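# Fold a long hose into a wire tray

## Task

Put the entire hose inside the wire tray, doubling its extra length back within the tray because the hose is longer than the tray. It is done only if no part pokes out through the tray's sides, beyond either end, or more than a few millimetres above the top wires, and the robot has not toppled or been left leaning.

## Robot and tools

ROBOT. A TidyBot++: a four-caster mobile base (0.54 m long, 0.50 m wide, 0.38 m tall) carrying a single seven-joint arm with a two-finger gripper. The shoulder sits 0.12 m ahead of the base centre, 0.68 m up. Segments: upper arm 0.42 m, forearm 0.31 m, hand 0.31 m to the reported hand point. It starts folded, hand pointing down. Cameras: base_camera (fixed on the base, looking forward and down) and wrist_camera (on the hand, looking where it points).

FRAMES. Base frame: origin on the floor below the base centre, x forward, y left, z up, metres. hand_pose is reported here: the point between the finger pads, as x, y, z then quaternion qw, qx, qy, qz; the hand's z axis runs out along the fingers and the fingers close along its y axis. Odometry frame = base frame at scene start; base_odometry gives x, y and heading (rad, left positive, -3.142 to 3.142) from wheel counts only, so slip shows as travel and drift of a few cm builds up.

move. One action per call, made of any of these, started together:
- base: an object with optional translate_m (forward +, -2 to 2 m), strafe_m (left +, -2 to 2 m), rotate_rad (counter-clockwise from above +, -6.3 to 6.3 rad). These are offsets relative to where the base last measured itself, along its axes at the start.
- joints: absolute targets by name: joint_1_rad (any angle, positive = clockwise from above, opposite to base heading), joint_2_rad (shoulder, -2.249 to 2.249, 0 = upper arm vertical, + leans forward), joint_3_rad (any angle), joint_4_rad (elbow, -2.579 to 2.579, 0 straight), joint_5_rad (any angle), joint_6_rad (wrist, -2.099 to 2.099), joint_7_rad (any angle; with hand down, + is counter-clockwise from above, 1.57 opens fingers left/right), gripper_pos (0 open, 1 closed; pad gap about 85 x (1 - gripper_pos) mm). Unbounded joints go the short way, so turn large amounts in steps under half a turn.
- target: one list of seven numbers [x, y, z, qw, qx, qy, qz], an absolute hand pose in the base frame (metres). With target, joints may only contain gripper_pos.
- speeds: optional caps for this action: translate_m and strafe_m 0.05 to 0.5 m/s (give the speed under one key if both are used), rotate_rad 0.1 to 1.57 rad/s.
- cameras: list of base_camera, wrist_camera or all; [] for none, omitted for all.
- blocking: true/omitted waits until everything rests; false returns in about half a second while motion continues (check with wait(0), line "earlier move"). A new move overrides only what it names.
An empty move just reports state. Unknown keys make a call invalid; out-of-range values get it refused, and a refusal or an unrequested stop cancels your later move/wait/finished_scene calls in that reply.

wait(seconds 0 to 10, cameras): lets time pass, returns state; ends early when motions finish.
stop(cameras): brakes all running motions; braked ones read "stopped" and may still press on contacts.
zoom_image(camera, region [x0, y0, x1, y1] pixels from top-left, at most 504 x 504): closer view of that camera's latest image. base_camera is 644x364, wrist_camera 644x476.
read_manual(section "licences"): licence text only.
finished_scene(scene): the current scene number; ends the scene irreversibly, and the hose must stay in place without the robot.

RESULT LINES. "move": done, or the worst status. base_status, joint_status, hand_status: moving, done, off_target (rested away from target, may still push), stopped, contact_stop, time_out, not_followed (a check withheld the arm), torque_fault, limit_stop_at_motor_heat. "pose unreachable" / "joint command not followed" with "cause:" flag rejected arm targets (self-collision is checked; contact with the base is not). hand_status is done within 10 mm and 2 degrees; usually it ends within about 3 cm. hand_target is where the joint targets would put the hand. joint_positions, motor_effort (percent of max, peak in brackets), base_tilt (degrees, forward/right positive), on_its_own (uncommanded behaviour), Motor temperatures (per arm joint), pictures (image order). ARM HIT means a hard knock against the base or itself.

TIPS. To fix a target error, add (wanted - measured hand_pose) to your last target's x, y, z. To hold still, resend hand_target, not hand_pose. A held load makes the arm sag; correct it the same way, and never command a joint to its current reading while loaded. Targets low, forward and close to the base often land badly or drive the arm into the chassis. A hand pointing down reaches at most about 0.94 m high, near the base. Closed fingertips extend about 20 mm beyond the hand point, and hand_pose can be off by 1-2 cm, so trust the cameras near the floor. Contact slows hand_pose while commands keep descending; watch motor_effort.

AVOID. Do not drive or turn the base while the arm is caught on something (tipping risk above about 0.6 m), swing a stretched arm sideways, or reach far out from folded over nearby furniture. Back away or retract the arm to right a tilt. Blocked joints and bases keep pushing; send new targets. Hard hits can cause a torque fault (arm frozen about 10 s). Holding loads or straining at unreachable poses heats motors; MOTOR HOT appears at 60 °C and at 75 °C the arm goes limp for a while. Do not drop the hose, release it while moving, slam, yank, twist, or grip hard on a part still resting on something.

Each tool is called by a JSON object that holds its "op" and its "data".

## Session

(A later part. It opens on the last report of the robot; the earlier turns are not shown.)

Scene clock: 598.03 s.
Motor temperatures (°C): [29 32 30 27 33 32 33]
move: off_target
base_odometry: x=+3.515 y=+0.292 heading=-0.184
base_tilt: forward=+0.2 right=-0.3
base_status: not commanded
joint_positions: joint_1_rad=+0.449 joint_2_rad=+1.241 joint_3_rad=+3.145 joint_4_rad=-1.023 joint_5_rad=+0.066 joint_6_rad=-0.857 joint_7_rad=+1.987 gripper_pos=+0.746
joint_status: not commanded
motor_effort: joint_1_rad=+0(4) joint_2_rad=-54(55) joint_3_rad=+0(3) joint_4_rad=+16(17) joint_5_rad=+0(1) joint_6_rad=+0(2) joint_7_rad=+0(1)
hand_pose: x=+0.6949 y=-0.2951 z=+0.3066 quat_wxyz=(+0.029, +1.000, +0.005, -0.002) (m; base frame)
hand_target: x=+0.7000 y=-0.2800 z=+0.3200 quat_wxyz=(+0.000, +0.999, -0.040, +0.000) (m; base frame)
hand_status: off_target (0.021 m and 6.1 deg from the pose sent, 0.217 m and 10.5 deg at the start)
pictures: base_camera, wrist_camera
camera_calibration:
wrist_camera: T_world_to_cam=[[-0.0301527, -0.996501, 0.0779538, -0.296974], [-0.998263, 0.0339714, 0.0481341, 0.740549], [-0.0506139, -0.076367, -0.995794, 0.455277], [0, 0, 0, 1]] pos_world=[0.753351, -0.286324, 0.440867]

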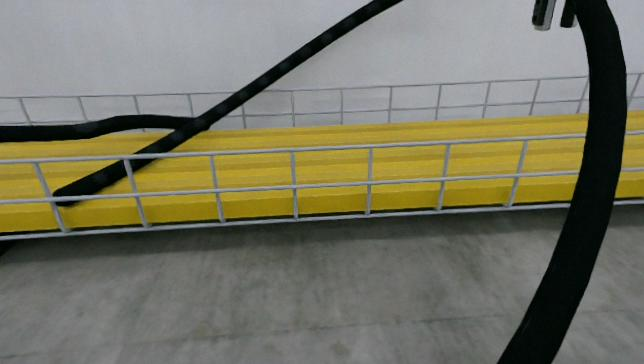

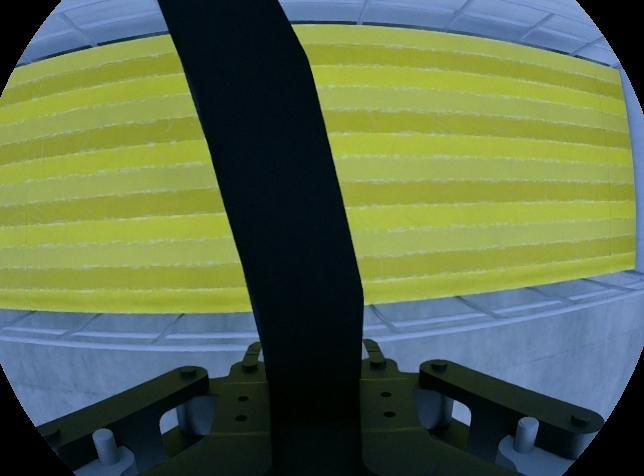

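{"op": "move", "data": {"target": [0.72, -0.28, 0.20, 0, 0.995, 0.1, 0], "cameras": ["base_camera"]}}

{"op": "move", "data": {"target": [0.72, -0.28, 0.13, 0, 0.995, 0.1, 0]}}

Scene clock: 601.93 s.
Motor temperatures (°C): [29 32 30 27 33 32 33]
move: off_target
base_odometry: x=+3.515 y=+0.292 heading=-0.184
base_tilt: forward=+0.2 right=-0.4
base_status: not commanded
joint_positions: joint_1_rad=+0.449 joint_2_rad=+1.527 joint_3_rad=+3.137 joint_4_rad=-0.768 joint_5_rad=+0.066 joint_6_rad=-0.859 joint_7_rad=+2.137 gripper_pos=+0.746
joint_status: not commanded
motor_effort: joint_1_rad=-1(2) joint_2_rad=-55(58) joint_3_rad=-1(2) joint_4_rad=+14(17) joint_5_rad=+0(1) joint_6_rad=+0(1) joint_7_rad=+0(1)
hand_pose: x=+0.7015 y=-0.2937 z=+0.1811 quat_wxyz=(+0.017, +0.996, +0.080, -0.016) (m; base frame)
hand_target: x=+0.7200 y=-0.2800 z=+0.2000 quat_wxyz=(+0.000, +0.995, +0.100, +0.000) (m; base frame)
hand_status: off_target (0.030 m and 3.5 deg from the pose sent, 0.111 m and 11.4 deg at the start)
pictures: base_camera

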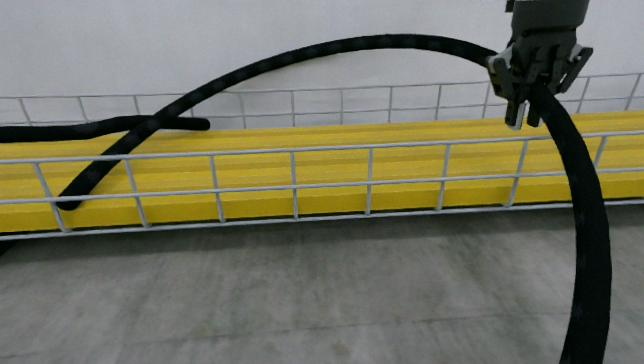

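Scene clock: 603.07 s.
Motor temperatures (°C): [29 32 30 27 33 32 33]
move: off_target
base_odometry: x=+3.515 y=+0.292 heading=-0.184
base_tilt: forward=+0.2 right=-0.3
base_status: not commanded
joint_positions: joint_1_rad=+0.448 joint_2_rad=+1.637 joint_3_rad=+3.137 joint_4_rad=-0.596 joint_5_rad=+0.066 joint_6_rad=-0.876 joint_7_rad=+2.144 gripper_pos=+0.749
joint_status: not commanded
motor_effort: joint_1_rad=+0(2) joint_2_rad=-48(55) joint_3_rad=+0(2) joint_4_rad=+16(17) joint_5_rad=+1(1) joint_6_rad=+5(5) joint_7_rad=+0(1)
hand_pose: x=+0.7246 y=-0.3048 z=+0.1497 quat_wxyz=(+0.028, +0.996, +0.083, +0.002) (m; base frame)
hand_target: x=+0.7200 y=-0.2800 z=+0.1300 quat_wxyz=(+0.000, +0.995, +0.100, +0.000) (m; base frame)
hand_status: off_target (0.032 m and 3.8 deg from the pose sent, 0.056 m and 3.5 deg at the start)
pictures: base_camera, wrist_camera
camera_calibration:
wrist_camera: T_world_to_cam=[[0.125416, -0.989084, 0.077348, -0.403902], [-0.991506, -0.122251, 0.0443979, 0.726135], [-0.0344573, -0.0822592, -0.996015, 0.286298], [0, 0, 0, 1]] pos_world=[0.780488, -0.287172, 0.28416]

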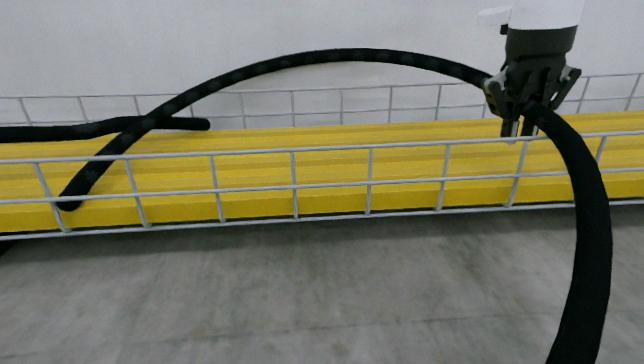

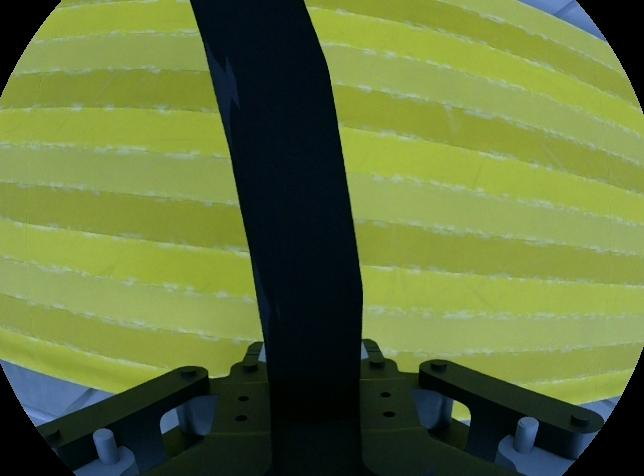

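Fine. Lower slightly and release.

{"op": "move", "data": {"target": [0.71, -0.28, 0.115, 0, 0.995, 0.1, 0], "cameras": []}}

{"op": "move", "data": {"joints": {"gripper_pos": 0}}}

{"op": "move", "data": {"target": [0.70, -0.28, 0.32, 0, 0.995, 0.1, 0], "cameras": []}}

{"op": "move", "data": {"target": [0.40, -0.1, 0.63, 0, 0.65, 0.76, 0]}}

Scene clock: 604.70 s.
Motor temperatures (°C): [29 32 30 27 33 32 33]
move: off_target
base_odometry: x=+3.515 y=+0.292 heading=-0.184
base_tilt: forward=+0.1 right=-0.3
base_status: not commanded
joint_positions: joint_1_rad=+0.448 joint_2_rad=+1.638 joint_3_rad=+3.136 joint_4_rad=-0.599 joint_5_rad=+0.066 joint_6_rad=-0.871 joint_7_rad=+2.147 gripper_pos=+0.749
joint_status: not commanded
motor_effort: joint_1_rad=+0(1) joint_2_rad=-45(49) joint_3_rad=+0(1) joint_4_rad=+14(16) joint_5_rad=+0(1) joint_6_rad=+4(5) joint_7_rad=+0(1)
hand_pose: x=+0.7246 y=-0.3045 z=+0.1487 quat_wxyz=(+0.028, +0.996, +0.085, +0.003) (m; base frame)
hand_target: x=+0.7100 y=-0.2800 z=+0.1150 quat_wxyz=(+0.000, +0.995, +0.100, +0.000) (m; base frame)
hand_status: off_target (0.044 m and 3.7 deg from the pose sent, 0.045 m and 3.8 deg at the start)
pictures: none
No camera images: "cameras" was empty.

Scene clock: 605.73 s.
Motor temperatures (°C): [29 32 30 27 33 32 33]
move: done
base_odometry: x=+3.515 y=+0.292 heading=-0.184
base_tilt: forward=+0.2 right=-0.3
base_status: not commanded
joint_positions: joint_1_rad=+0.448 joint_2_rad=+1.656 joint_3_rad=+3.136 joint_4_rad=-0.599 joint_5_rad=+0.066 joint_6_rad=-0.868 joint_7_rad=+2.151 gripper_pos=+0.000
joint_status: all done
motor_effort: joint_1_rad=+0(1) joint_2_rad=-47(49) joint_3_rad=+0(1) joint_4_rad=+12(14) joint_5_rad=+1(1) joint_6_rad=+0(4) joint_7_rad=-1(2)
hand_pose: x=+0.7165 y=-0.3005 z=+0.1364 quat_wxyz=(+0.024, +0.996, +0.087, -0.003) (m; base frame)
hand_target: x=+0.7100 y=-0.2800 z=+0.1150 quat_wxyz=(+0.000, +0.995, +0.100, +0.000) (m; base frame)
hand_status: not commanded
pictures: base_camera, wrist_camera
camera_calibration:
wrist_camera: T_world_to_cam=[[0.133996, -0.988593, 0.0687626, -0.402437], [-0.989911, -0.130304, 0.0556501, 0.714172], [-0.0460553, -0.0755258, -0.99608, 0.283454], [0, 0, 0, 1]] pos_world=[0.773946, -0.283379, 0.270272]

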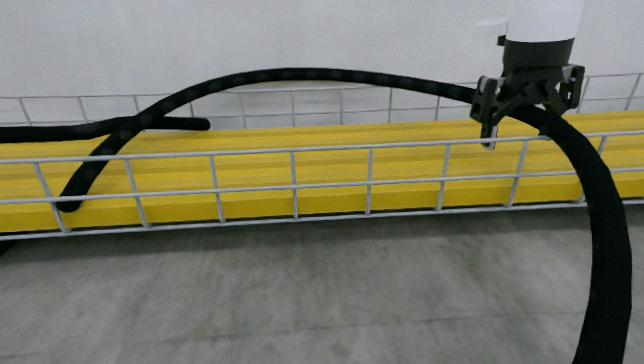

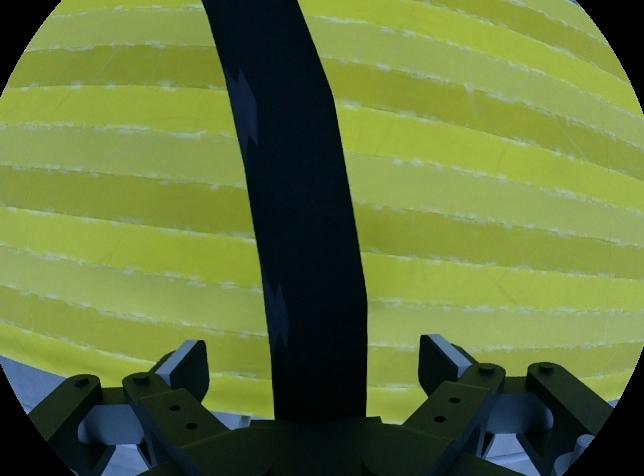

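Scene clock: 607.60 s.
Motor temperatures (°C): [29 32 30 27 33 32 33]
move: off_target
base_odometry: x=+3.515 y=+0.292 heading=-0.184
base_tilt: forward=+0.2 right=-0.3
base_status: not commanded
joint_positions: joint_1_rad=+0.452 joint_2_rad=+1.251 joint_3_rad=+3.118 joint_4_rad=-0.986 joint_5_rad=+0.066 joint_6_rad=-0.868 joint_7_rad=+2.151 gripper_pos=+0.000
joint_status: not commanded
motor_effort: joint_1_rad=+0(1) joint_2_rad=-51(56) joint_3_rad=+0(2) joint_4_rad=+15(16) joint_5_rad=+0(1) joint_6_rad=+0(1) joint_7_rad=-1(1)
hand_pose: x=+0.7106 y=-0.2885 z=+0.3094 quat_wxyz=(+0.022, +0.996, +0.089, +0.009) (m; base frame)
hand_target: x=+0.7000 y=-0.2800 z=+0.3200 quat_wxyz=(+0.000, +0.995, +0.100, +0.000) (m; base frame)
hand_status: off_target (0.017 m and 3.0 deg from the pose sent, 0.186 m and 3.2 deg at the start)
pictures: none
No camera images: "cameras" was empty.

Scene clock: 610.40 s.
Motor temperatures (°C): [29 32 30 27 33 32 33]
move: off_target
base_odometry: x=+3.515 y=+0.292 heading=-0.184
base_tilt: forward=+0.2 right=-0.4
base_status: not commanded
joint_positions: joint_1_rad=+0.286 joint_2_rad=+0.095 joint_3_rad=+3.205 joint_4_rad=-2.028 joint_5_rad=+0.066 joint_6_rad=-0.981 joint_7_rad=+3.595 gripper_pos=+0.000
joint_status: not commanded
motor_effort: joint_1_rad=+0(1) joint_2_rad=-18(53) joint_3_rad=+1(2) joint_4_rad=+16(17) joint_5_rad=+1(1) joint_6_rad=+0(1) joint_7_rad=-1(1)
hand_pose: x=+0.4143 y=-0.1246 z=+0.6253 quat_wxyz=(+0.029, +0.655, +0.754, -0.022) (m; base frame)
hand_target: x=+0.4000 y=-0.1000 z=+0.6300 quat_wxyz=(+0.000, +0.650, +0.760, +0.000) (m; base frame)
hand_status: off_target (0.029 m and 4.2 deg from the pose sent, 0.485 m and 88.8 deg at the start)
pictures: base_camera, wrist_camera
camera_calibration:
wrist_camera: T_world_to_cam=[[0.99435, 0.102203, 0.0286825, -0.417096], [0.0981456, -0.988102, 0.118412, -0.186217], [0.0404433, -0.114928, -0.99255, 0.726884], [0, 0, 0, 1]] pos_world=[0.403618, -0.057834, 0.755482]

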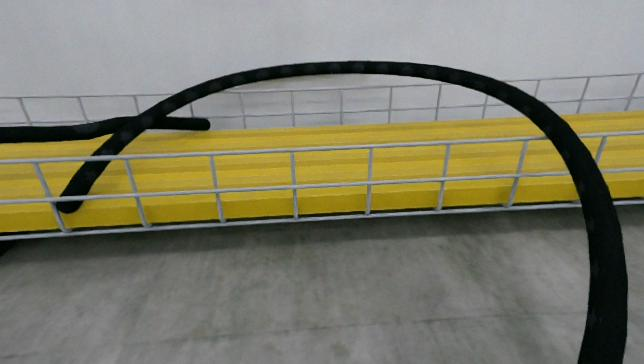

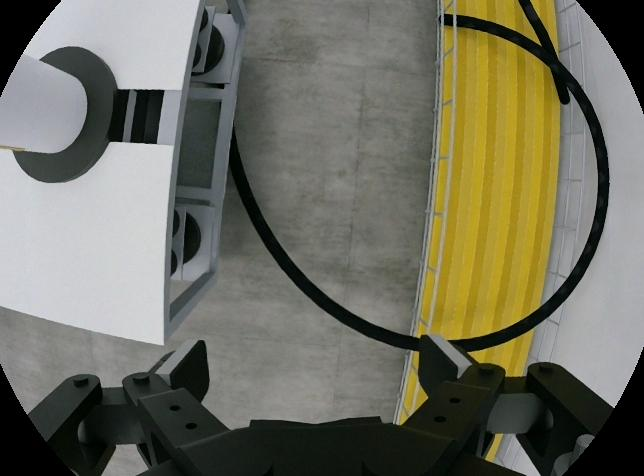

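{"op": "move", "data": {"target": [0.67, 0.30, 0.30, 0, 0.98, -0.15, 0], "cameras": []}}

{"op": "move", "data": {"target": [0.68, 0.31, 0.19, 0, 0.98, -0.15, 0]}}

Scene clock: 615.57 s.
Motor temperatures (°C): [29 32 30 27 33 32 33]
move: off_target
base_odometry: x=+3.515 y=+0.292 heading=-0.184
base_tilt: forward=+0.2 right=-0.4
base_status: not commanded
joint_positions: joint_1_rad=-0.546 joint_2_rad=+1.229 joint_3_rad=+3.243 joint_4_rad=-1.104 joint_5_rad=-0.073 joint_6_rad=-0.888 joint_7_rad=+0.916 gripper_pos=+0.000
joint_status: not commanded
motor_effort: joint_1_rad=+0(2) joint_2_rad=-49(52) joint_3_rad=+2(4) joint_4_rad=+13(17) joint_5_rad=+1(1) joint_6_rad=-1(1) joint_7_rad=+0(2)
hand_pose: x=+0.6513 y=+0.2786 z=+0.2955 quat_wxyz=(+0.038, +0.994, -0.097, -0.020) (m; base frame)
hand_target: x=+0.6700 y=+0.3000 z=+0.3000 quat_wxyz=(+0.000, +0.988, -0.151, +0.000) (m; base frame)
hand_status: off_target (0.029 m and 7.9 deg from the pose sent, 0.593 m and 115.5 deg at the start)
pictures: none
No camera images: "cameras" was empty.

Scene clock: 617.17 s.
Motor temperatures (°C): [29 32 30 27 33 32 33]
move: off_target
base_odometry: x=+3.515 y=+0.292 heading=-0.184
base_tilt: forward=+0.2 right=-0.4
base_status: not commanded
joint_positions: joint_1_rad=-0.546 joint_2_rad=+1.484 joint_3_rad=+3.243 joint_4_rad=-0.899 joint_5_rad=-0.079 joint_6_rad=-0.844 joint_7_rad=+0.899 gripper_pos=+0.000
joint_status: not commanded
motor_effort: joint_1_rad=+0(0) joint_2_rad=-50(55) joint_3_rad=+1(3) joint_4_rad=+13(15) joint_5_rad=+1(1) joint_6_rad=-1(1) joint_7_rad=-1(1)
hand_pose: x=+0.6588 y=+0.2855 z=+0.1802 quat_wxyz=(+0.041, +0.994, -0.097, -0.021) (m; base frame)
hand_target: x=+0.6800 y=+0.3100 z=+0.1900 quat_wxyz=(+0.000, +0.988, -0.151, +0.000) (m; base frame)
hand_status: off_target (0.034 m and 8.2 deg from the pose sent, 0.114 m and 7.9 deg at the start)
pictures: base_camera, wrist_camera
camera_calibration:
wrist_camera: T_world_to_cam=[[-0.228418, -0.967561, 0.107938, 0.407322], [-0.968384, 0.237223, 0.077184, 0.607957], [-0.100286, -0.0868956, -0.991157, 0.406779], [0, 0, 0, 1]] pos_world=[0.72257, 0.285234, 0.312292]

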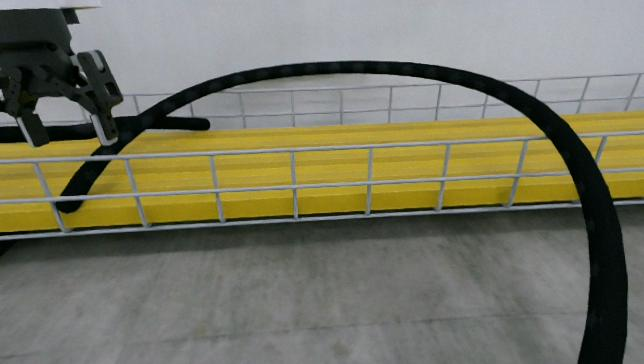

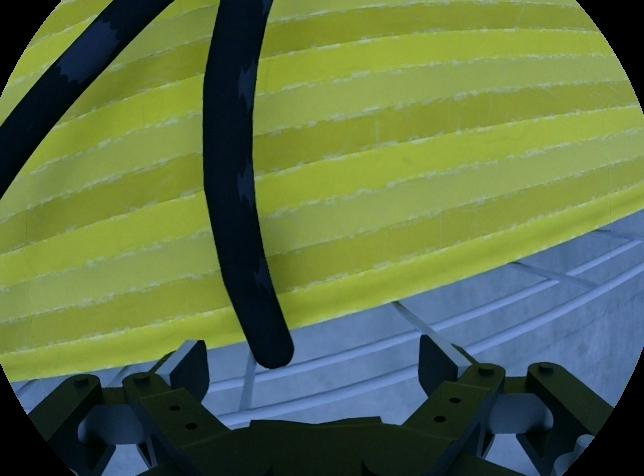

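{"op": "move", "data": {"target": [0.705, 0.335, 0.14, 0, 0.98, -0.15, 0]}}

Scene clock: 620.37 s.
Motor temperatures (°C): [29 32 30 27 33 32 33]
move: off_target
base_odometry: x=+3.515 y=+0.292 heading=-0.184
base_tilt: forward=+0.2 right=-0.4
base_status: not commanded
joint_positions: joint_1_rad=-0.546 joint_2_rad=+1.687 joint_3_rad=+3.243 joint_4_rad=-0.509 joint_5_rad=-0.079 joint_6_rad=-0.906 joint_7_rad=+0.839 gripper_pos=+0.000
joint_status: not commanded
motor_effort: joint_1_rad=+0(1) joint_2_rad=-53(55) joint_3_rad=+1(2) joint_4_rad=+15(16) joint_5_rad=+0(1) joint_6_rad=+0(1) joint_7_rad=+0(1)
hand_pose: x=+0.7183 y=+0.3337 z=+0.1377 quat_wxyz=(+0.002, +0.994, -0.110, +0.028) (m; base frame)
hand_target: x=+0.7050 y=+0.3350 z=+0.1400 quat_wxyz=(+0.000, +0.988, -0.151, +0.000) (m; base frame)
hand_status: off_target (0.014 m and 5.8 deg from the pose sent, 0.079 m and 8.2 deg at the start)
pictures: base_camera, wrist_camera
camera_calibration:
wrist_camera: T_world_to_cam=[[-0.257654, -0.966085, 0.0171387, 0.505154], [-0.96623, 0.257542, -0.00849405, 0.660862], [0.00379204, -0.0187485, -0.999817, 0.278532], [0, 0, 0, 1]] pos_world=[0.767643, 0.323044, 0.275437]

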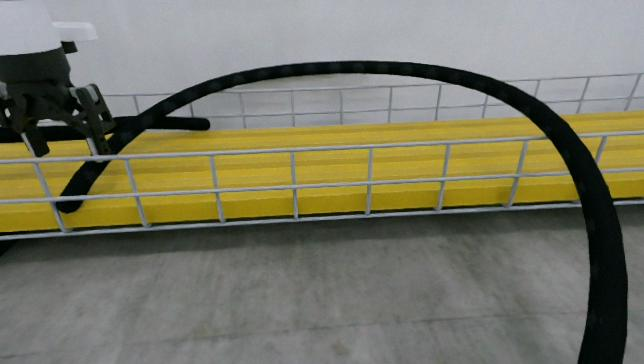

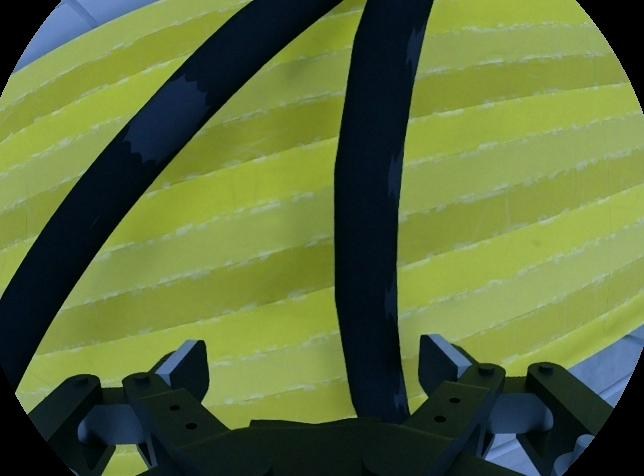

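{"op": "move", "data": {"target": [0.70, 0.325, 0.125, 0, 0.98, -0.15, 0], "cameras": []}}

{"op": "move", "data": {"joints": {"gripper_pos": 0.88}}}

{"op": "move", "data": {"target": [0.69, 0.31, 0.24, 0, 0.98, -0.15, 0]}}

Scene clock: 622.17 s.
Motor temperatures (°C): [29 32 30 27 33 32 33]
move: off_target
base_odometry: x=+3.515 y=+0.292 heading=-0.184
base_tilt: forward=+0.2 right=-0.4
base_status: not commanded
joint_positions: joint_1_rad=-0.545 joint_2_rad=+1.693 joint_3_rad=+3.243 joint_4_rad=-0.531 joint_5_rad=-0.079 joint_6_rad=-0.906 joint_7_rad=+0.839 gripper_pos=+0.000
joint_status: not commanded
motor_effort: joint_1_rad=+0(0) joint_2_rad=-53(54) joint_3_rad=+1(2) joint_4_rad=+15(16) joint_5_rad=+0(1) joint_6_rad=+0(1) joint_7_rad=+0(1)
hand_pose: x=+0.7063 y=+0.3252 z=+0.1275 quat_wxyz=(+0.011, +0.994, -0.111, +0.016) (m; base frame)
hand_target: x=+0.7000 y=+0.3250 z=+0.1250 quat_wxyz=(+0.000, +0.988, -0.151, +0.000) (m; base frame)
hand_status: off_target (0.007 m and 5.2 deg from the pose sent, 0.024 m and 5.8 deg at the start)
pictures: none
No camera images: "cameras" was empty.

Scene clock: 623.20 s.
Motor temperatures (°C): [29 32 30 27 33 32 33]
move: off_target
base_odometry: x=+3.515 y=+0.292 heading=-0.184
base_tilt: forward=+0.2 right=-0.4
base_status: not commanded
joint_positions: joint_1_rad=-0.532 joint_2_rad=+1.693 joint_3_rad=+3.243 joint_4_rad=-0.537 joint_5_rad=-0.079 joint_6_rad=-0.906 joint_7_rad=+0.839 gripper_pos=+0.766
joint_status: gripper_pos off_target (ended at +0.766, target +0.880)
motor_effort: joint_1_rad=+0(3) joint_2_rad=-51(54) joint_3_rad=+1(2) joint_4_rad=+16(17) joint_5_rad=+0(2) joint_6_rad=+3(4) joint_7_rad=+0(2)
hand_pose: x=+0.7082 y=+0.3159 z=+0.1261 quat_wxyz=(+0.013, +0.993, -0.118, +0.014) (m; base frame)
hand_target: x=+0.7000 y=+0.3250 z=+0.1250 quat_wxyz=(+0.000, +0.988, -0.151, +0.000) (m; base frame)
hand_status: not commanded
pictures: base_camera, wrist_camera
camera_calibration:
wrist_camera: T_world_to_cam=[[-0.272921, -0.96112, 0.0419832, 0.491654], [-0.961694, 0.273728, 0.0147385, 0.64442], [-0.0256574, -0.0363525, -0.99901, 0.292992], [0, 0, 0, 1]] pos_world=[0.761435, 0.306794, 0.262563]

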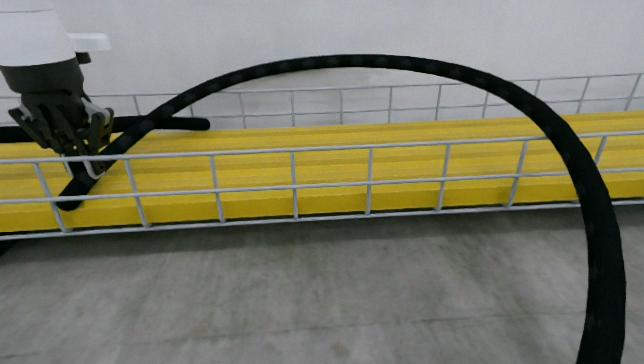

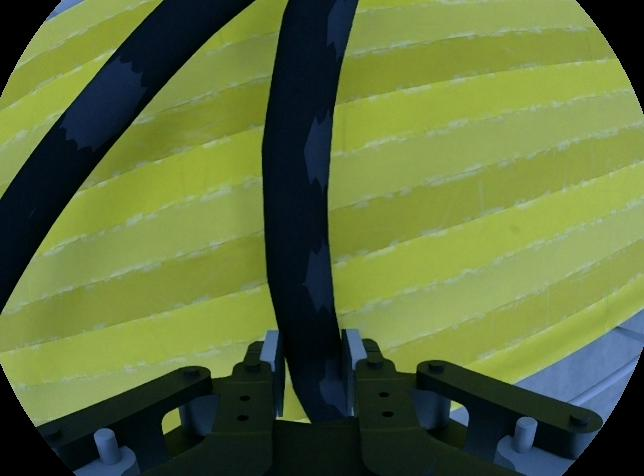

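Scene clock: 624.77 s.
Motor temperatures (°C): [29 32 30 27 33 32 33]
move: off_target
base_odometry: x=+3.515 y=+0.292 heading=-0.184
base_tilt: forward=+0.2 right=-0.4
base_status: not commanded
joint_positions: joint_1_rad=-0.531 joint_2_rad=+1.446 joint_3_rad=+3.253 joint_4_rad=-0.882 joint_5_rad=-0.086 joint_6_rad=-0.831 joint_7_rad=+0.839 gripper_pos=+0.785
joint_status: not commanded
motor_effort: joint_1_rad=-2(3) joint_2_rad=-57(60) joint_3_rad=+1(3) joint_4_rad=+10(16) joint_5_rad=+0(2) joint_6_rad=-9(13) joint_7_rad=+0(1)
hand_pose: x=+0.6923 y=+0.2897 z=+0.2072 quat_wxyz=(+0.023, +0.990, -0.137, +0.008) (m; base frame)
hand_target: x=+0.6900 y=+0.3100 z=+0.2400 quat_wxyz=(+0.000, +0.988, -0.151, +0.000) (m; base frame)
hand_status: off_target (0.039 m and 3.3 deg from the pose sent, 0.115 m and 4.5 deg at the start)
pictures: base_camera, wrist_camera
camera_calibration:
wrist_camera: T_world_to_cam=[[-0.310089, -0.948618, 0.0630022, 0.476491], [-0.949836, 0.31196, 0.0221735, 0.614273], [-0.0406884, -0.052966, -0.997767, 0.387632], [0, 0, 0, 1]] pos_world=[0.746985, 0.28091, 0.343126]

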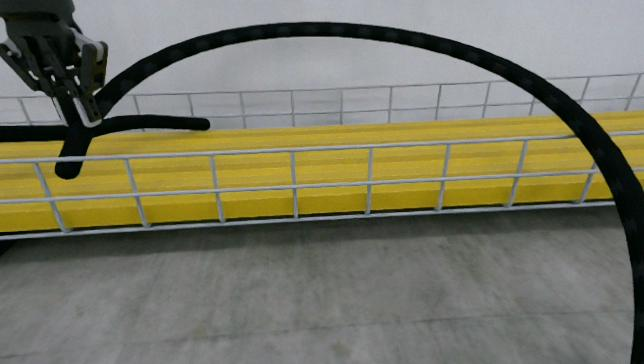

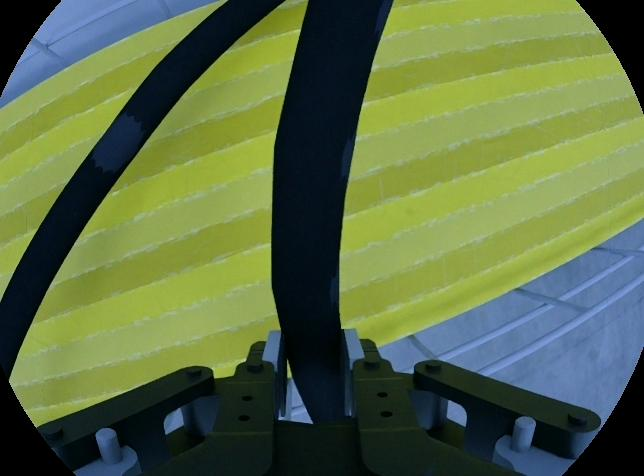

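{"op": "move", "data": {"target": [0.70, 0.27, 0.30, 0, 0.88, -0.47, 0], "cameras": []}}

{"op": "move", "data": {"target": [0.75, 0.20, 0.30, 0, 0.72, -0.69, 0]}}

Scene clock: 627.43 s.
Motor temperatures (°C): [29 32 30 27 33 32 33]
move: off_target
base_odometry: x=+3.515 y=+0.292 heading=-0.184
base_tilt: forward=+0.2 right=-0.4
base_status: not commanded
joint_positions: joint_1_rad=-0.524 joint_2_rad=+1.288 joint_3_rad=+3.355 joint_4_rad=-1.014 joint_5_rad=-0.204 joint_6_rad=-0.884 joint_7_rad=+0.368 gripper_pos=+0.786
joint_status: not commanded
motor_effort: joint_1_rad=+0(3) joint_2_rad=-52(62) joint_3_rad=+4(5) joint_4_rad=+14(14) joint_5_rad=+1(2) joint_6_rad=-1(12) joint_7_rad=-1(1)
hand_pose: x=+0.6973 y=+0.2533 z=+0.2816 quat_wxyz=(+0.026, +0.906, -0.423, +0.010) (m; base frame)
hand_target: x=+0.7000 y=+0.2700 z=+0.3000 quat_wxyz=(+0.000, +0.882, -0.471, +0.000) (m; base frame)
hand_status: off_target (0.025 m and 6.9 deg from the pose sent, 0.095 m and 40.5 deg at the start)
pictures: none
No camera images: "cameras" was empty.

Scene clock: 628.80 s.
Motor temperatures (°C): [29 32 30 27 33 32 33]
move: off_target
base_odometry: x=+3.515 y=+0.292 heading=-0.184
base_tilt: forward=+0.2 right=-0.3
base_status: not commanded
joint_positions: joint_1_rad=-0.408 joint_2_rad=+1.307 joint_3_rad=+3.414 joint_4_rad=-0.898 joint_5_rad=-0.260 joint_6_rad=-0.912 joint_7_rad=-0.039 gripper_pos=+0.786
joint_status: not commanded
motor_effort: joint_1_rad=+0(5) joint_2_rad=-53(53) joint_3_rad=+4(6) joint_4_rad=+14(15) joint_5_rad=+1(2) joint_6_rad=-1(2) joint_7_rad=-1(2)
hand_pose: x=+0.7698 y=+0.1894 z=+0.3006 quat_wxyz=(-0.008, +0.756, -0.653, +0.038) (m; base frame)
hand_target: x=+0.7500 y=+0.2000 z=+0.3000 quat_wxyz=(+0.000, +0.722, -0.692, +0.000) (m; base frame)
hand_status: off_target (0.022 m and 7.4 deg from the pose sent, 0.077 m and 37.6 deg at the start)
pictures: base_camera, wrist_camera
camera_calibration:
wrist_camera: T_world_to_cam=[[-0.993378, -0.106915, -0.0420585, 0.797661], [-0.107096, 0.994247, 0.00206478, -0.0548296], [0.0415958, 0.0065554, -0.999113, 0.404442], [0, 0, 0, 1]] pos_world=[0.769684, 0.137145, 0.437745]

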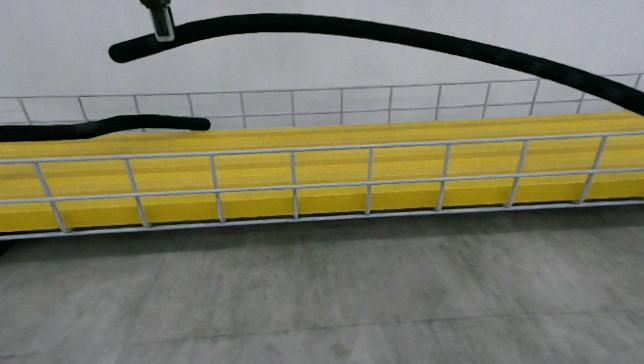

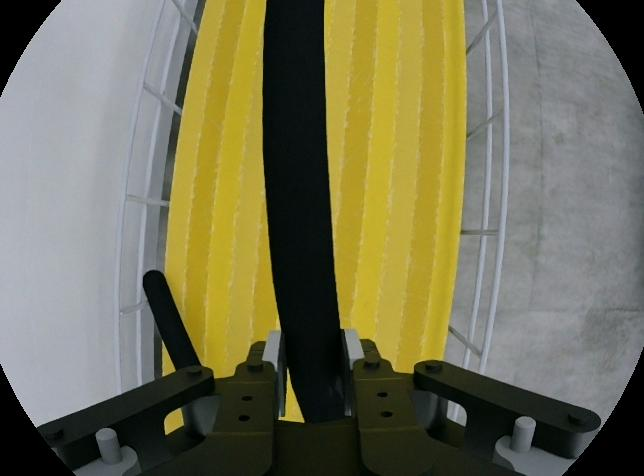

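{"op": "move", "data": {"target": [0.76, 0.22, 0.20, 0, 0.72, -0.69, 0], "cameras": []}}

{"op": "move", "data": {"target": [0.75, 0.23, 0.13, 0, 0.72, -0.69, 0]}}

{"op": "move", "data": {"joints": {"gripper_pos": 0}}}

{"op": "move", "data": {"target": [0.73, 0.20, 0.30, 0, 0.72, -0.69, 0]}}

Scene clock: 632.50 s.
Motor temperatures (°C): [29 32 30 27 33 32 33]
move: off_target
base_odometry: x=+3.515 y=+0.292 heading=-0.184
base_tilt: forward=+0.2 right=-0.4
base_status: not commanded
joint_positions: joint_1_rad=-0.408 joint_2_rad=+1.565 joint_3_rad=+3.402 joint_4_rad=-0.655 joint_5_rad=-0.260 joint_6_rad=-0.912 joint_7_rad=-0.116 gripper_pos=+0.786
joint_status: not commanded
motor_effort: joint_1_rad=+0(1) joint_2_rad=-53(58) joint_3_rad=+3(5) joint_4_rad=+14(16) joint_5_rad=+0(1) joint_6_rad=-2(2) joint_7_rad=-1(2)
hand_pose: x=+0.7687 y=+0.2090 z=+0.1868 quat_wxyz=(+0.000, +0.753, -0.657, +0.031) (m; base frame)
hand_target: x=+0.7600 y=+0.2200 z=+0.2000 quat_wxyz=(+0.000, +0.722, -0.692, +0.000) (m; base frame)
hand_status: off_target (0.019 m and 6.4 deg from the pose sent, 0.106 m and 7.4 deg at the start)
pictures: none
No camera images: "cameras" was empty.

Scene clock: 633.63 s.
Motor temperatures (°C): [29 32 30 27 33 32 33]
move: off_target
base_odometry: x=+3.515 y=+0.292 heading=-0.184
base_tilt: forward=+0.2 right=-0.3
base_status: not commanded
joint_positions: joint_1_rad=-0.404 joint_2_rad=+1.698 joint_3_rad=+3.382 joint_4_rad=-0.506 joint_5_rad=-0.260 joint_6_rad=-0.912 joint_7_rad=-0.165 gripper_pos=+0.786
joint_status: not commanded
motor_effort: joint_1_rad=-1(3) joint_2_rad=-50(55) joint_3_rad=+2(4) joint_4_rad=+13(15) joint_5_rad=+0(2) joint_6_rad=+0(2) joint_7_rad=-2(2)
hand_pose: x=+0.7646 y=+0.2265 z=+0.1325 quat_wxyz=(-0.010, +0.747, -0.664, +0.023) (m; base frame)
hand_target: x=+0.7500 y=+0.2300 z=+0.1300 quat_wxyz=(+0.000, +0.722, -0.692, +0.000) (m; base frame)
hand_status: off_target (0.015 m and 5.2 deg from the pose sent, 0.063 m and 6.4 deg at the start)
pictures: base_camera, wrist_camera
camera_calibration:
wrist_camera: T_world_to_cam=[[-0.996657, -0.0775713, -0.0256612, 0.783017], [-0.0782875, 0.996532, 0.0281947, -0.117967], [0.0233851, 0.0301094, -0.999273, 0.245073], [0, 0, 0, 1]] pos_world=[0.765432, 0.170918, 0.268314]

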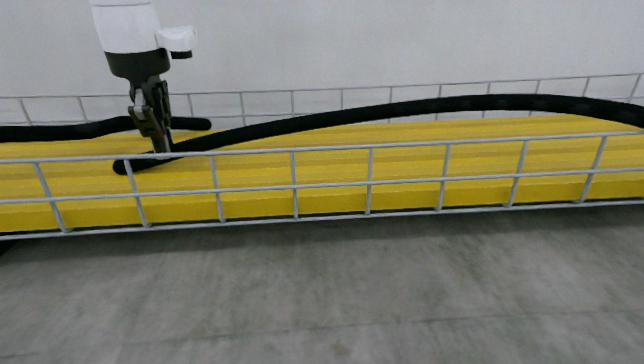

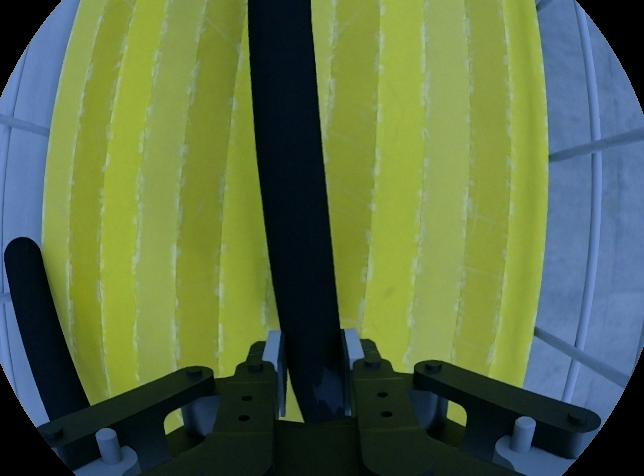

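Scene clock: 634.67 s.
Motor temperatures (°C): [29 32 30 27 33 32 33]
move: done
base_odometry: x=+3.515 y=+0.292 heading=-0.184
base_tilt: forward=+0.2 right=-0.3
base_status: not commanded
joint_positions: joint_1_rad=-0.404 joint_2_rad=+1.703 joint_3_rad=+3.381 joint_4_rad=-0.506 joint_5_rad=-0.260 joint_6_rad=-0.912 joint_7_rad=-0.172 gripper_pos=+0.000
joint_status: all done
motor_effort: joint_1_rad=+0(2) joint_2_rad=-52(54) joint_3_rad=+2(3) joint_4_rad=+15(16) joint_5_rad=+1(1) joint_6_rad=+0(1) joint_7_rad=-1(2)
hand_pose: x=+0.7619 y=+0.2259 z=+0.1292 quat_wxyz=(-0.008, +0.745, -0.667, +0.021) (m; base frame)
hand_target: x=+0.7500 y=+0.2300 z=+0.1300 quat_wxyz=(+0.000, +0.722, -0.692, +0.000) (m; base frame)
hand_status: not commanded
pictures: base_camera, wrist_camera
camera_calibration:
wrist_camera: T_world_to_cam=[[-0.997321, -0.070121, -0.0208073, 0.778457], [-0.0706969, 0.997094, 0.0283712, -0.123463], [0.0187574, 0.0297662, -0.999381, 0.245466], [0, 0, 0, 1]] pos_world=[0.763039, 0.170384, 0.265014]

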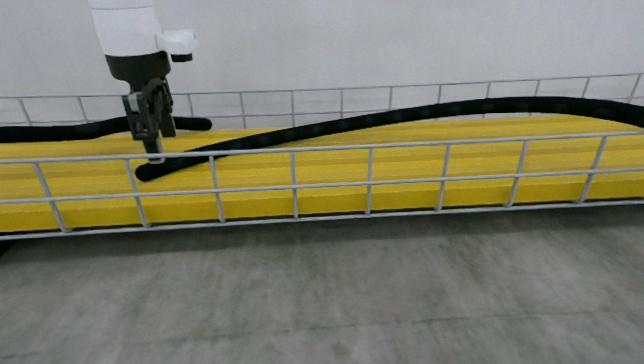

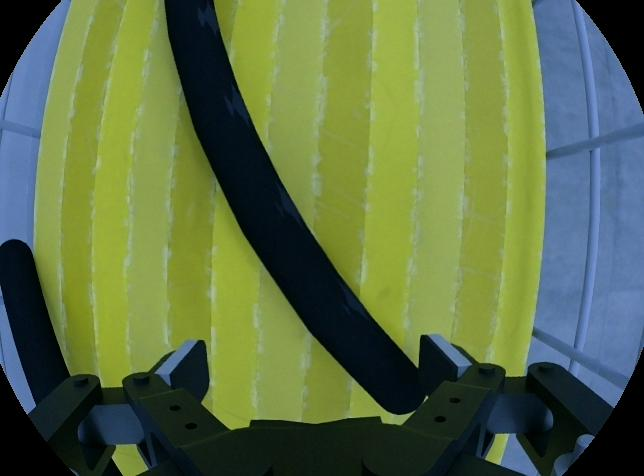

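Scene clock: 636.43 s.
Motor temperatures (°C): [29 32 30 27 33 32 33]
move: off_target
base_odometry: x=+3.515 y=+0.292 heading=-0.184
base_tilt: forward=+0.2 right=-0.4
base_status: not commanded
joint_positions: joint_1_rad=-0.424 joint_2_rad=+1.301 joint_3_rad=+3.429 joint_4_rad=-0.996 joint_5_rad=-0.294 joint_6_rad=-0.912 joint_7_rad=-0.123 gripper_pos=+0.000
joint_status: not commanded
motor_effort: joint_1_rad=+0(1) joint_2_rad=-51(56) joint_3_rad=+4(5) joint_4_rad=+13(15) joint_5_rad=+1(1) joint_6_rad=+0(1) joint_7_rad=+0(1)
hand_pose: x=+0.7266 y=+0.1783 z=+0.2816 quat_wxyz=(+0.025, +0.717, -0.696, +0.013) (m; base frame)
hand_target: x=+0.7300 y=+0.2000 z=+0.3000 quat_wxyz=(+0.000, +0.722, -0.692, +0.000) (m; base frame)
hand_status: off_target (0.029 m and 3.4 deg from the pose sent, 0.176 m and 4.7 deg at the start)
pictures: base_camera, wrist_camera
camera_calibration:
wrist_camera: T_world_to_cam=[[-0.999268, 0.0111435, 0.0366093, 0.713778], [0.0108584, 0.999909, -0.00797781, -0.132289], [-0.0366949, -0.00757445, -0.999298, 0.446702], [0, 0, 0, 1]] pos_world=[0.731084, 0.127707, 0.419202]

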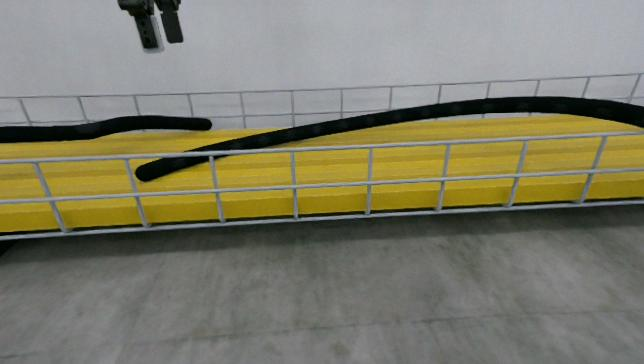

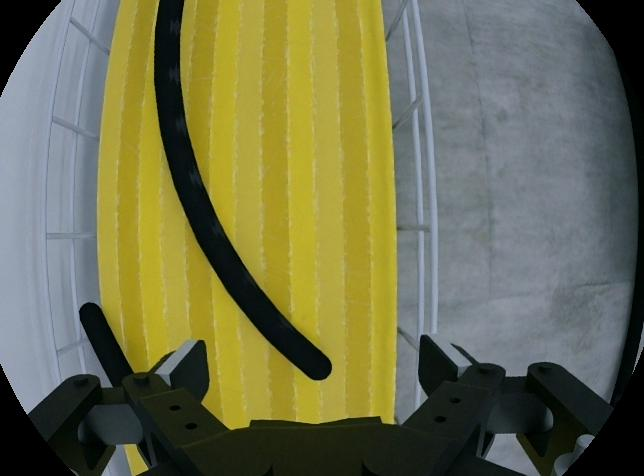

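{"op": "move", "data": {"target": [0.40, -0.15, 0.63, 0, 0.65, 0.76, 0]}}

Scene clock: 640.40 s.
Motor temperatures (°C): [29 32 30 27 33 32 33]
move: off_target
base_odometry: x=+3.515 y=+0.292 heading=-0.184
base_tilt: forward=+0.2 right=-0.3
base_status: not commanded
joint_positions: joint_1_rad=+0.416 joint_2_rad=+0.141 joint_3_rad=+3.230 joint_4_rad=-1.975 joint_5_rad=-0.088 joint_6_rad=-0.988 joint_7_rad=-2.424 gripper_pos=+0.000
joint_status: not commanded
motor_effort: joint_1_rad=+0(3) joint_2_rad=-21(53) joint_3_rad=+1(6) joint_4_rad=+16(17) joint_5_rad=+0(1) joint_6_rad=+0(1) joint_7_rad=+0(1)
hand_pose: x=+0.4291 y=-0.1440 z=+0.6250 quat_wxyz=(-0.014, -0.645, -0.763, -0.034) (m; base frame)
hand_target: x=+0.4000 y=-0.1500 z=+0.6300 quat_wxyz=(+0.000, -0.650, -0.760, +0.000) (m; base frame)
hand_status: off_target (0.030 m and 4.2 deg from the pose sent, 0.580 m and 172.8 deg at the start)
pictures: base_camera, wrist_camera
camera_calibration:
wrist_camera: T_world_to_cam=[[0.988098, 0.125687, 0.0886905, -0.461284], [0.124284, -0.99202, 0.0211872, -0.157829], [0.0906458, -0.0099122, -0.995834, 0.719362], [0, 0, 0, 1]] pos_world=[0.410202, -0.0914618, 0.760621]

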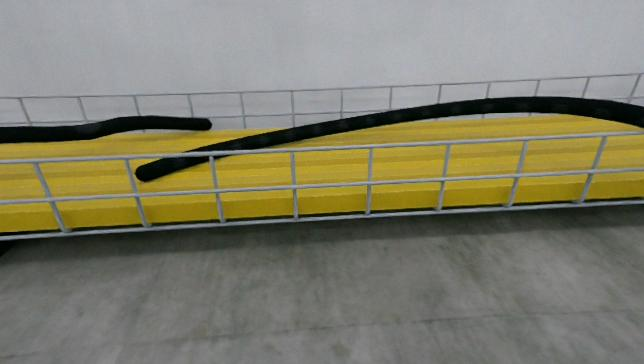

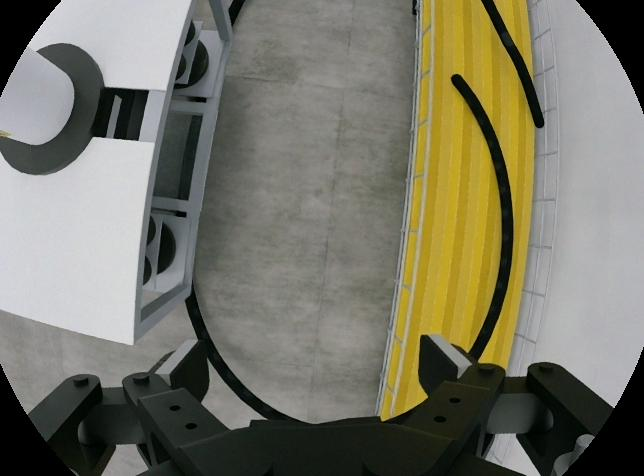

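{"op": "move", "data": {"target": [0.42, -0.46, 0.30, 0, 0.94, -0.33, 0], "cameras": []}}

{"op": "move", "data": {"target": [0.42, -0.47, 0.16, 0, 0.94, -0.33, 0]}}

Scene clock: 645.40 s.
Motor temperatures (°C): [29 32 30 27 33 32 33]
move: off_target
base_odometry: x=+3.515 y=+0.292 heading=-0.184
base_tilt: forward=+0.2 right=-0.3
base_status: not commanded
joint_positions: joint_1_rad=+0.959 joint_2_rad=+1.099 joint_3_rad=+3.203 joint_4_rad=-1.466 joint_5_rad=-0.087 joint_6_rad=-0.647 joint_7_rad=-4.283 gripper_pos=+0.000
joint_status: not commanded
motor_effort: joint_1_rad=+0(2) joint_2_rad=-44(47) joint_3_rad=+2(2) joint_4_rad=+10(16) joint_5_rad=+0(1) joint_6_rad=+0(1) joint_7_rad=-1(1)
hand_pose: x=+0.4060 y=-0.4401 z=+0.2986 quat_wxyz=(+0.020, -0.950, +0.310, +0.027) (m; base frame)
hand_target: x=+0.4200 y=-0.4600 z=+0.3000 quat_wxyz=(+0.000, -0.944, +0.331, +0.000) (m; base frame)
hand_status: off_target (0.024 m and 4.7 deg from the pose sent, 0.453 m and 138.3 deg at the start)
pictures: none
No camera images: "cameras" was empty.

Scene clock: 647.07 s.
Motor temperatures (°C): [29 32 30 27 33 32 33]
move: off_target
base_odometry: x=+3.515 y=+0.292 heading=-0.184
base_tilt: forward=+0.1 right=-0.3
base_status: not commanded
joint_positions: joint_1_rad=+0.981 joint_2_rad=+1.414 joint_3_rad=+3.174 joint_4_rad=-1.276 joint_5_rad=-0.087 joint_6_rad=-0.528 joint_7_rad=-4.308 gripper_pos=+0.000
joint_status: not commanded
motor_effort: joint_1_rad=+0(1) joint_2_rad=-46(50) joint_3_rad=+1(2) joint_4_rad=+8(11) joint_5_rad=+0(1) joint_6_rad=+0(1) joint_7_rad=+0(1)
hand_pose: x=+0.4101 y=-0.4424 z=+0.1539 quat_wxyz=(+0.028, -0.945, +0.324, +0.026) (m; base frame)
hand_target: x=+0.4200 y=-0.4700 z=+0.1600 quat_wxyz=(+0.000, -0.944, +0.331, +0.000) (m; base frame)
hand_status: off_target (0.030 m and 4.4 deg from the pose sent, 0.142 m and 4.7 deg at the start)
pictures: base_camera, wrist_camera
camera_calibration:
wrist_camera: T_world_to_cam=[[-0.643736, -0.765144, -0.012587, -0.0725463], [-0.761064, 0.638412, 0.114944, 0.628498], [-0.0799133, 0.0835733, -0.993292, 0.359913], [0, 0, 0, 1]] pos_world=[0.460388, -0.486828, 0.284343]

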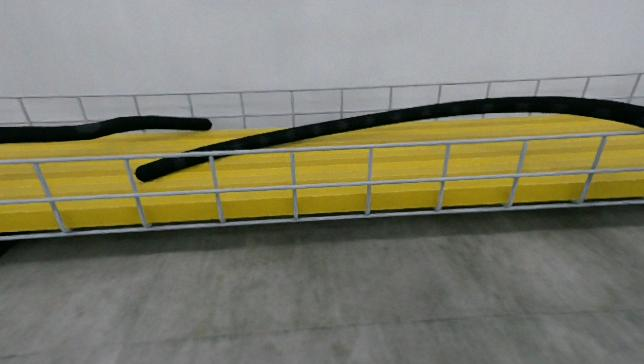

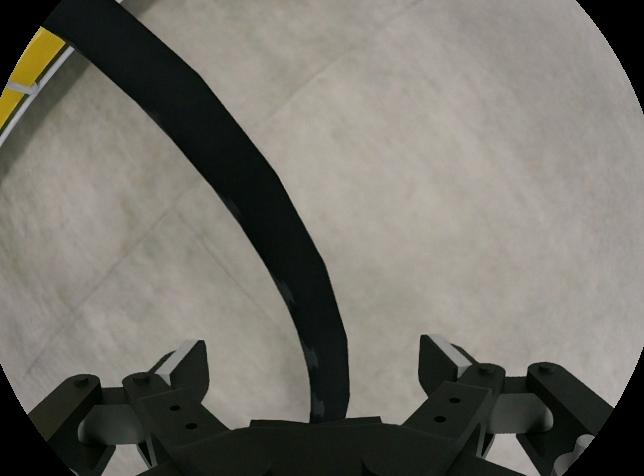

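{"op": "move", "data": {"target": [0.43, -0.475, 0.045, 0, 0.94, -0.33, 0], "cameras": []}}

{"op": "move", "data": {"joints": {"gripper_pos": 0.88}}}

{"op": "move", "data": {"target": [0.45, -0.46, 0.33, 0, 0.94, -0.33, 0], "cameras": []}}

{"op": "move", "data": {"target": [0.66, -0.34, 0.33, 0, 0.90, -0.43, 0]}}

Scene clock: 649.70 s.
Motor temperatures (°C): [29 32 30 27 33 32 33]
move: off_target
base_odometry: x=+3.515 y=+0.292 heading=-0.184
base_tilt: forward=+0.2 right=-0.3
base_status: not commanded
joint_positions: joint_1_rad=+0.981 joint_2_rad=+1.691 joint_3_rad=+3.173 joint_4_rad=-0.973 joint_5_rad=-0.087 joint_6_rad=-0.528 joint_7_rad=-4.313 gripper_pos=+0.000
joint_status: not commanded
motor_effort: joint_1_rad=+0(0) joint_2_rad=-46(50) joint_3_rad=+0(1) joint_4_rad=+10(10) joint_5_rad=+0(1) joint_6_rad=+0(1) joint_7_rad=+0(1)
hand_pose: x=+0.4205 y=-0.4560 z=+0.0408 quat_wxyz=(+0.020, -0.947, +0.321, +0.016) (m; base frame)
hand_target: x=+0.4300 y=-0.4750 z=+0.0450 quat_wxyz=(+0.000, -0.944, +0.331, +0.000) (m; base frame)
hand_status: off_target (0.022 m and 3.1 deg from the pose sent, 0.115 m and 4.4 deg at the start)
pictures: none
No camera images: "cameras" was empty.

Scene clock: 650.73 s.
Motor temperatures (°C): [29 32 30 27 33 32 33]
move: off_target
base_odometry: x=+3.515 y=+0.292 heading=-0.184
base_tilt: forward=+0.2 right=-0.3
base_status: not commanded
joint_positions: joint_1_rad=+0.981 joint_2_rad=+1.691 joint_3_rad=+3.171 joint_4_rad=-0.968 joint_5_rad=-0.087 joint_6_rad=-0.528 joint_7_rad=-4.313 gripper_pos=+0.757
joint_status: gripper_pos off_target (ended at +0.757, target +0.880)
motor_effort: joint_1_rad=+1(1) joint_2_rad=-47(48) joint_3_rad=+0(3) joint_4_rad=+9(11) joint_5_rad=-1(2) joint_6_rad=+0(2) joint_7_rad=-1(3)
hand_pose: x=+0.4235 y=-0.4581 z=+0.0415 quat_wxyz=(+0.019, -0.947, +0.321, +0.013) (m; base frame)
hand_target: x=+0.4300 y=-0.4750 z=+0.0450 quat_wxyz=(+0.000, -0.944, +0.331, +0.000) (m; base frame)
hand_status: not commanded
pictures: base_camera, wrist_camera
camera_calibration:
wrist_camera: T_world_to_cam=[[-0.639766, -0.76855, -0.00557175, -0.0808322], [-0.766112, 0.637123, 0.0845404, 0.66443], [-0.0614236, 0.0583546, -0.996404, 0.231468], [0, 0, 0, 1]] pos_world=[0.471532, -0.498955, 0.174014]

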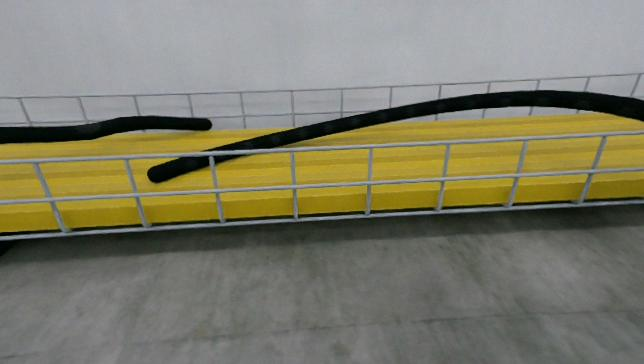

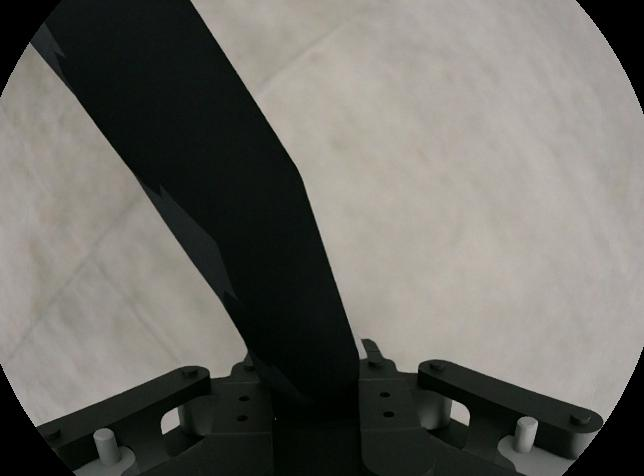

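Scene clock: 652.60 s.
Motor temperatures (°C): [29 32 30 27 33 32 33]
move: off_target
base_odometry: x=+3.515 y=+0.292 heading=-0.184
base_tilt: forward=+0.2 right=-0.3
base_status: not commanded
joint_positions: joint_1_rad=+0.924 joint_2_rad=+1.122 joint_3_rad=+3.190 joint_4_rad=-1.383 joint_5_rad=-0.087 joint_6_rad=-0.626 joint_7_rad=-4.316 gripper_pos=+0.757
joint_status: not commanded
motor_effort: joint_1_rad=+1(2) joint_2_rad=-48(55) joint_3_rad=+0(2) joint_4_rad=+12(13) joint_5_rad=-1(1) joint_6_rad=+0(1) joint_7_rad=-1(2)
hand_pose: x=+0.4531 y=-0.4618 z=+0.2997 quat_wxyz=(-0.001, -0.953, +0.304, -0.007) (m; base frame)
hand_target: x=+0.4500 y=-0.4600 z=+0.3300 quat_wxyz=(+0.000, -0.944, +0.331, +0.000) (m; base frame)
hand_status: off_target (0.030 m and 3.3 deg from the pose sent, 0.290 m and 2.9 deg at the start)
pictures: none
No camera images: "cameras" was empty.

Scene clock: 654.50 s.
Motor temperatures (°C): [29 32 30 27 33 32 33]
move: off_target
base_odometry: x=+3.515 y=+0.292 heading=-0.184
base_tilt: forward=+0.2 right=-0.4
base_status: not commanded
joint_positions: joint_1_rad=+0.508 joint_2_rad=+1.208 joint_3_rad=+3.284 joint_4_rad=-1.064 joint_5_rad=-0.089 joint_6_rad=-0.859 joint_7_rad=-4.877 gripper_pos=+0.757
joint_status: not commanded
motor_effort: joint_1_rad=-1(3) joint_2_rad=-53(54) joint_3_rad=+0(2) joint_4_rad=+16(17) joint_5_rad=-2(2) joint_6_rad=+1(1) joint_7_rad=-2(2)
hand_pose: x=+0.6471 y=-0.3613 z=+0.3188 quat_wxyz=(-0.034, -0.924, +0.380, -0.002) (m; base frame)
hand_target: x=+0.6600 y=-0.3400 z=+0.3300 quat_wxyz=(+0.000, -0.902, +0.431, +0.000) (m; base frame)
hand_status: off_target (0.027 m and 7.5 deg from the pose sent, 0.242 m and 15.6 deg at the start)
pictures: base_camera, wrist_camera
camera_calibration:
wrist_camera: T_world_to_cam=[[-0.729914, -0.678821, 0.0801765, 0.201543], [-0.680089, 0.732987, 0.0144757, 0.751879], [-0.0685947, -0.0439611, -0.996676, 0.483566], [0, 0, 0, 1]] pos_world=[0.691624, -0.393047, 0.454915]

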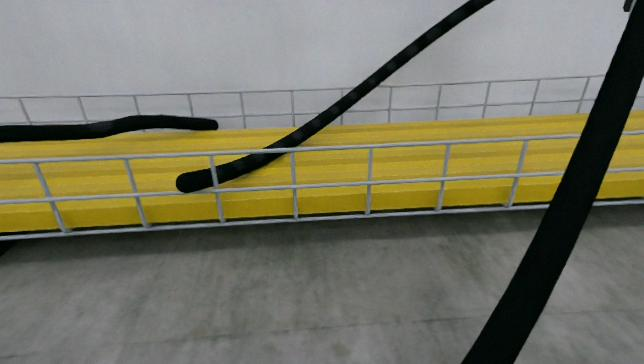

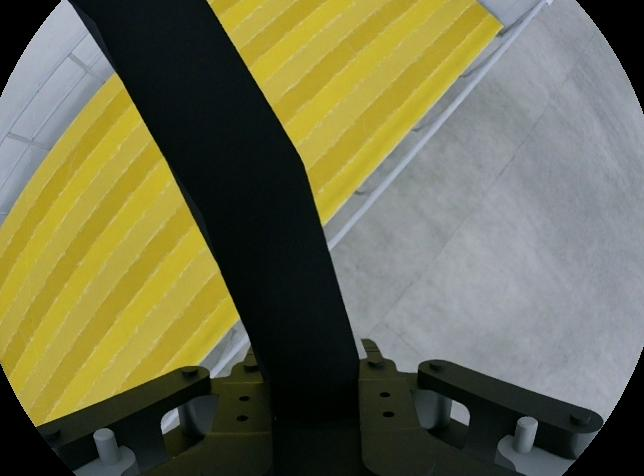

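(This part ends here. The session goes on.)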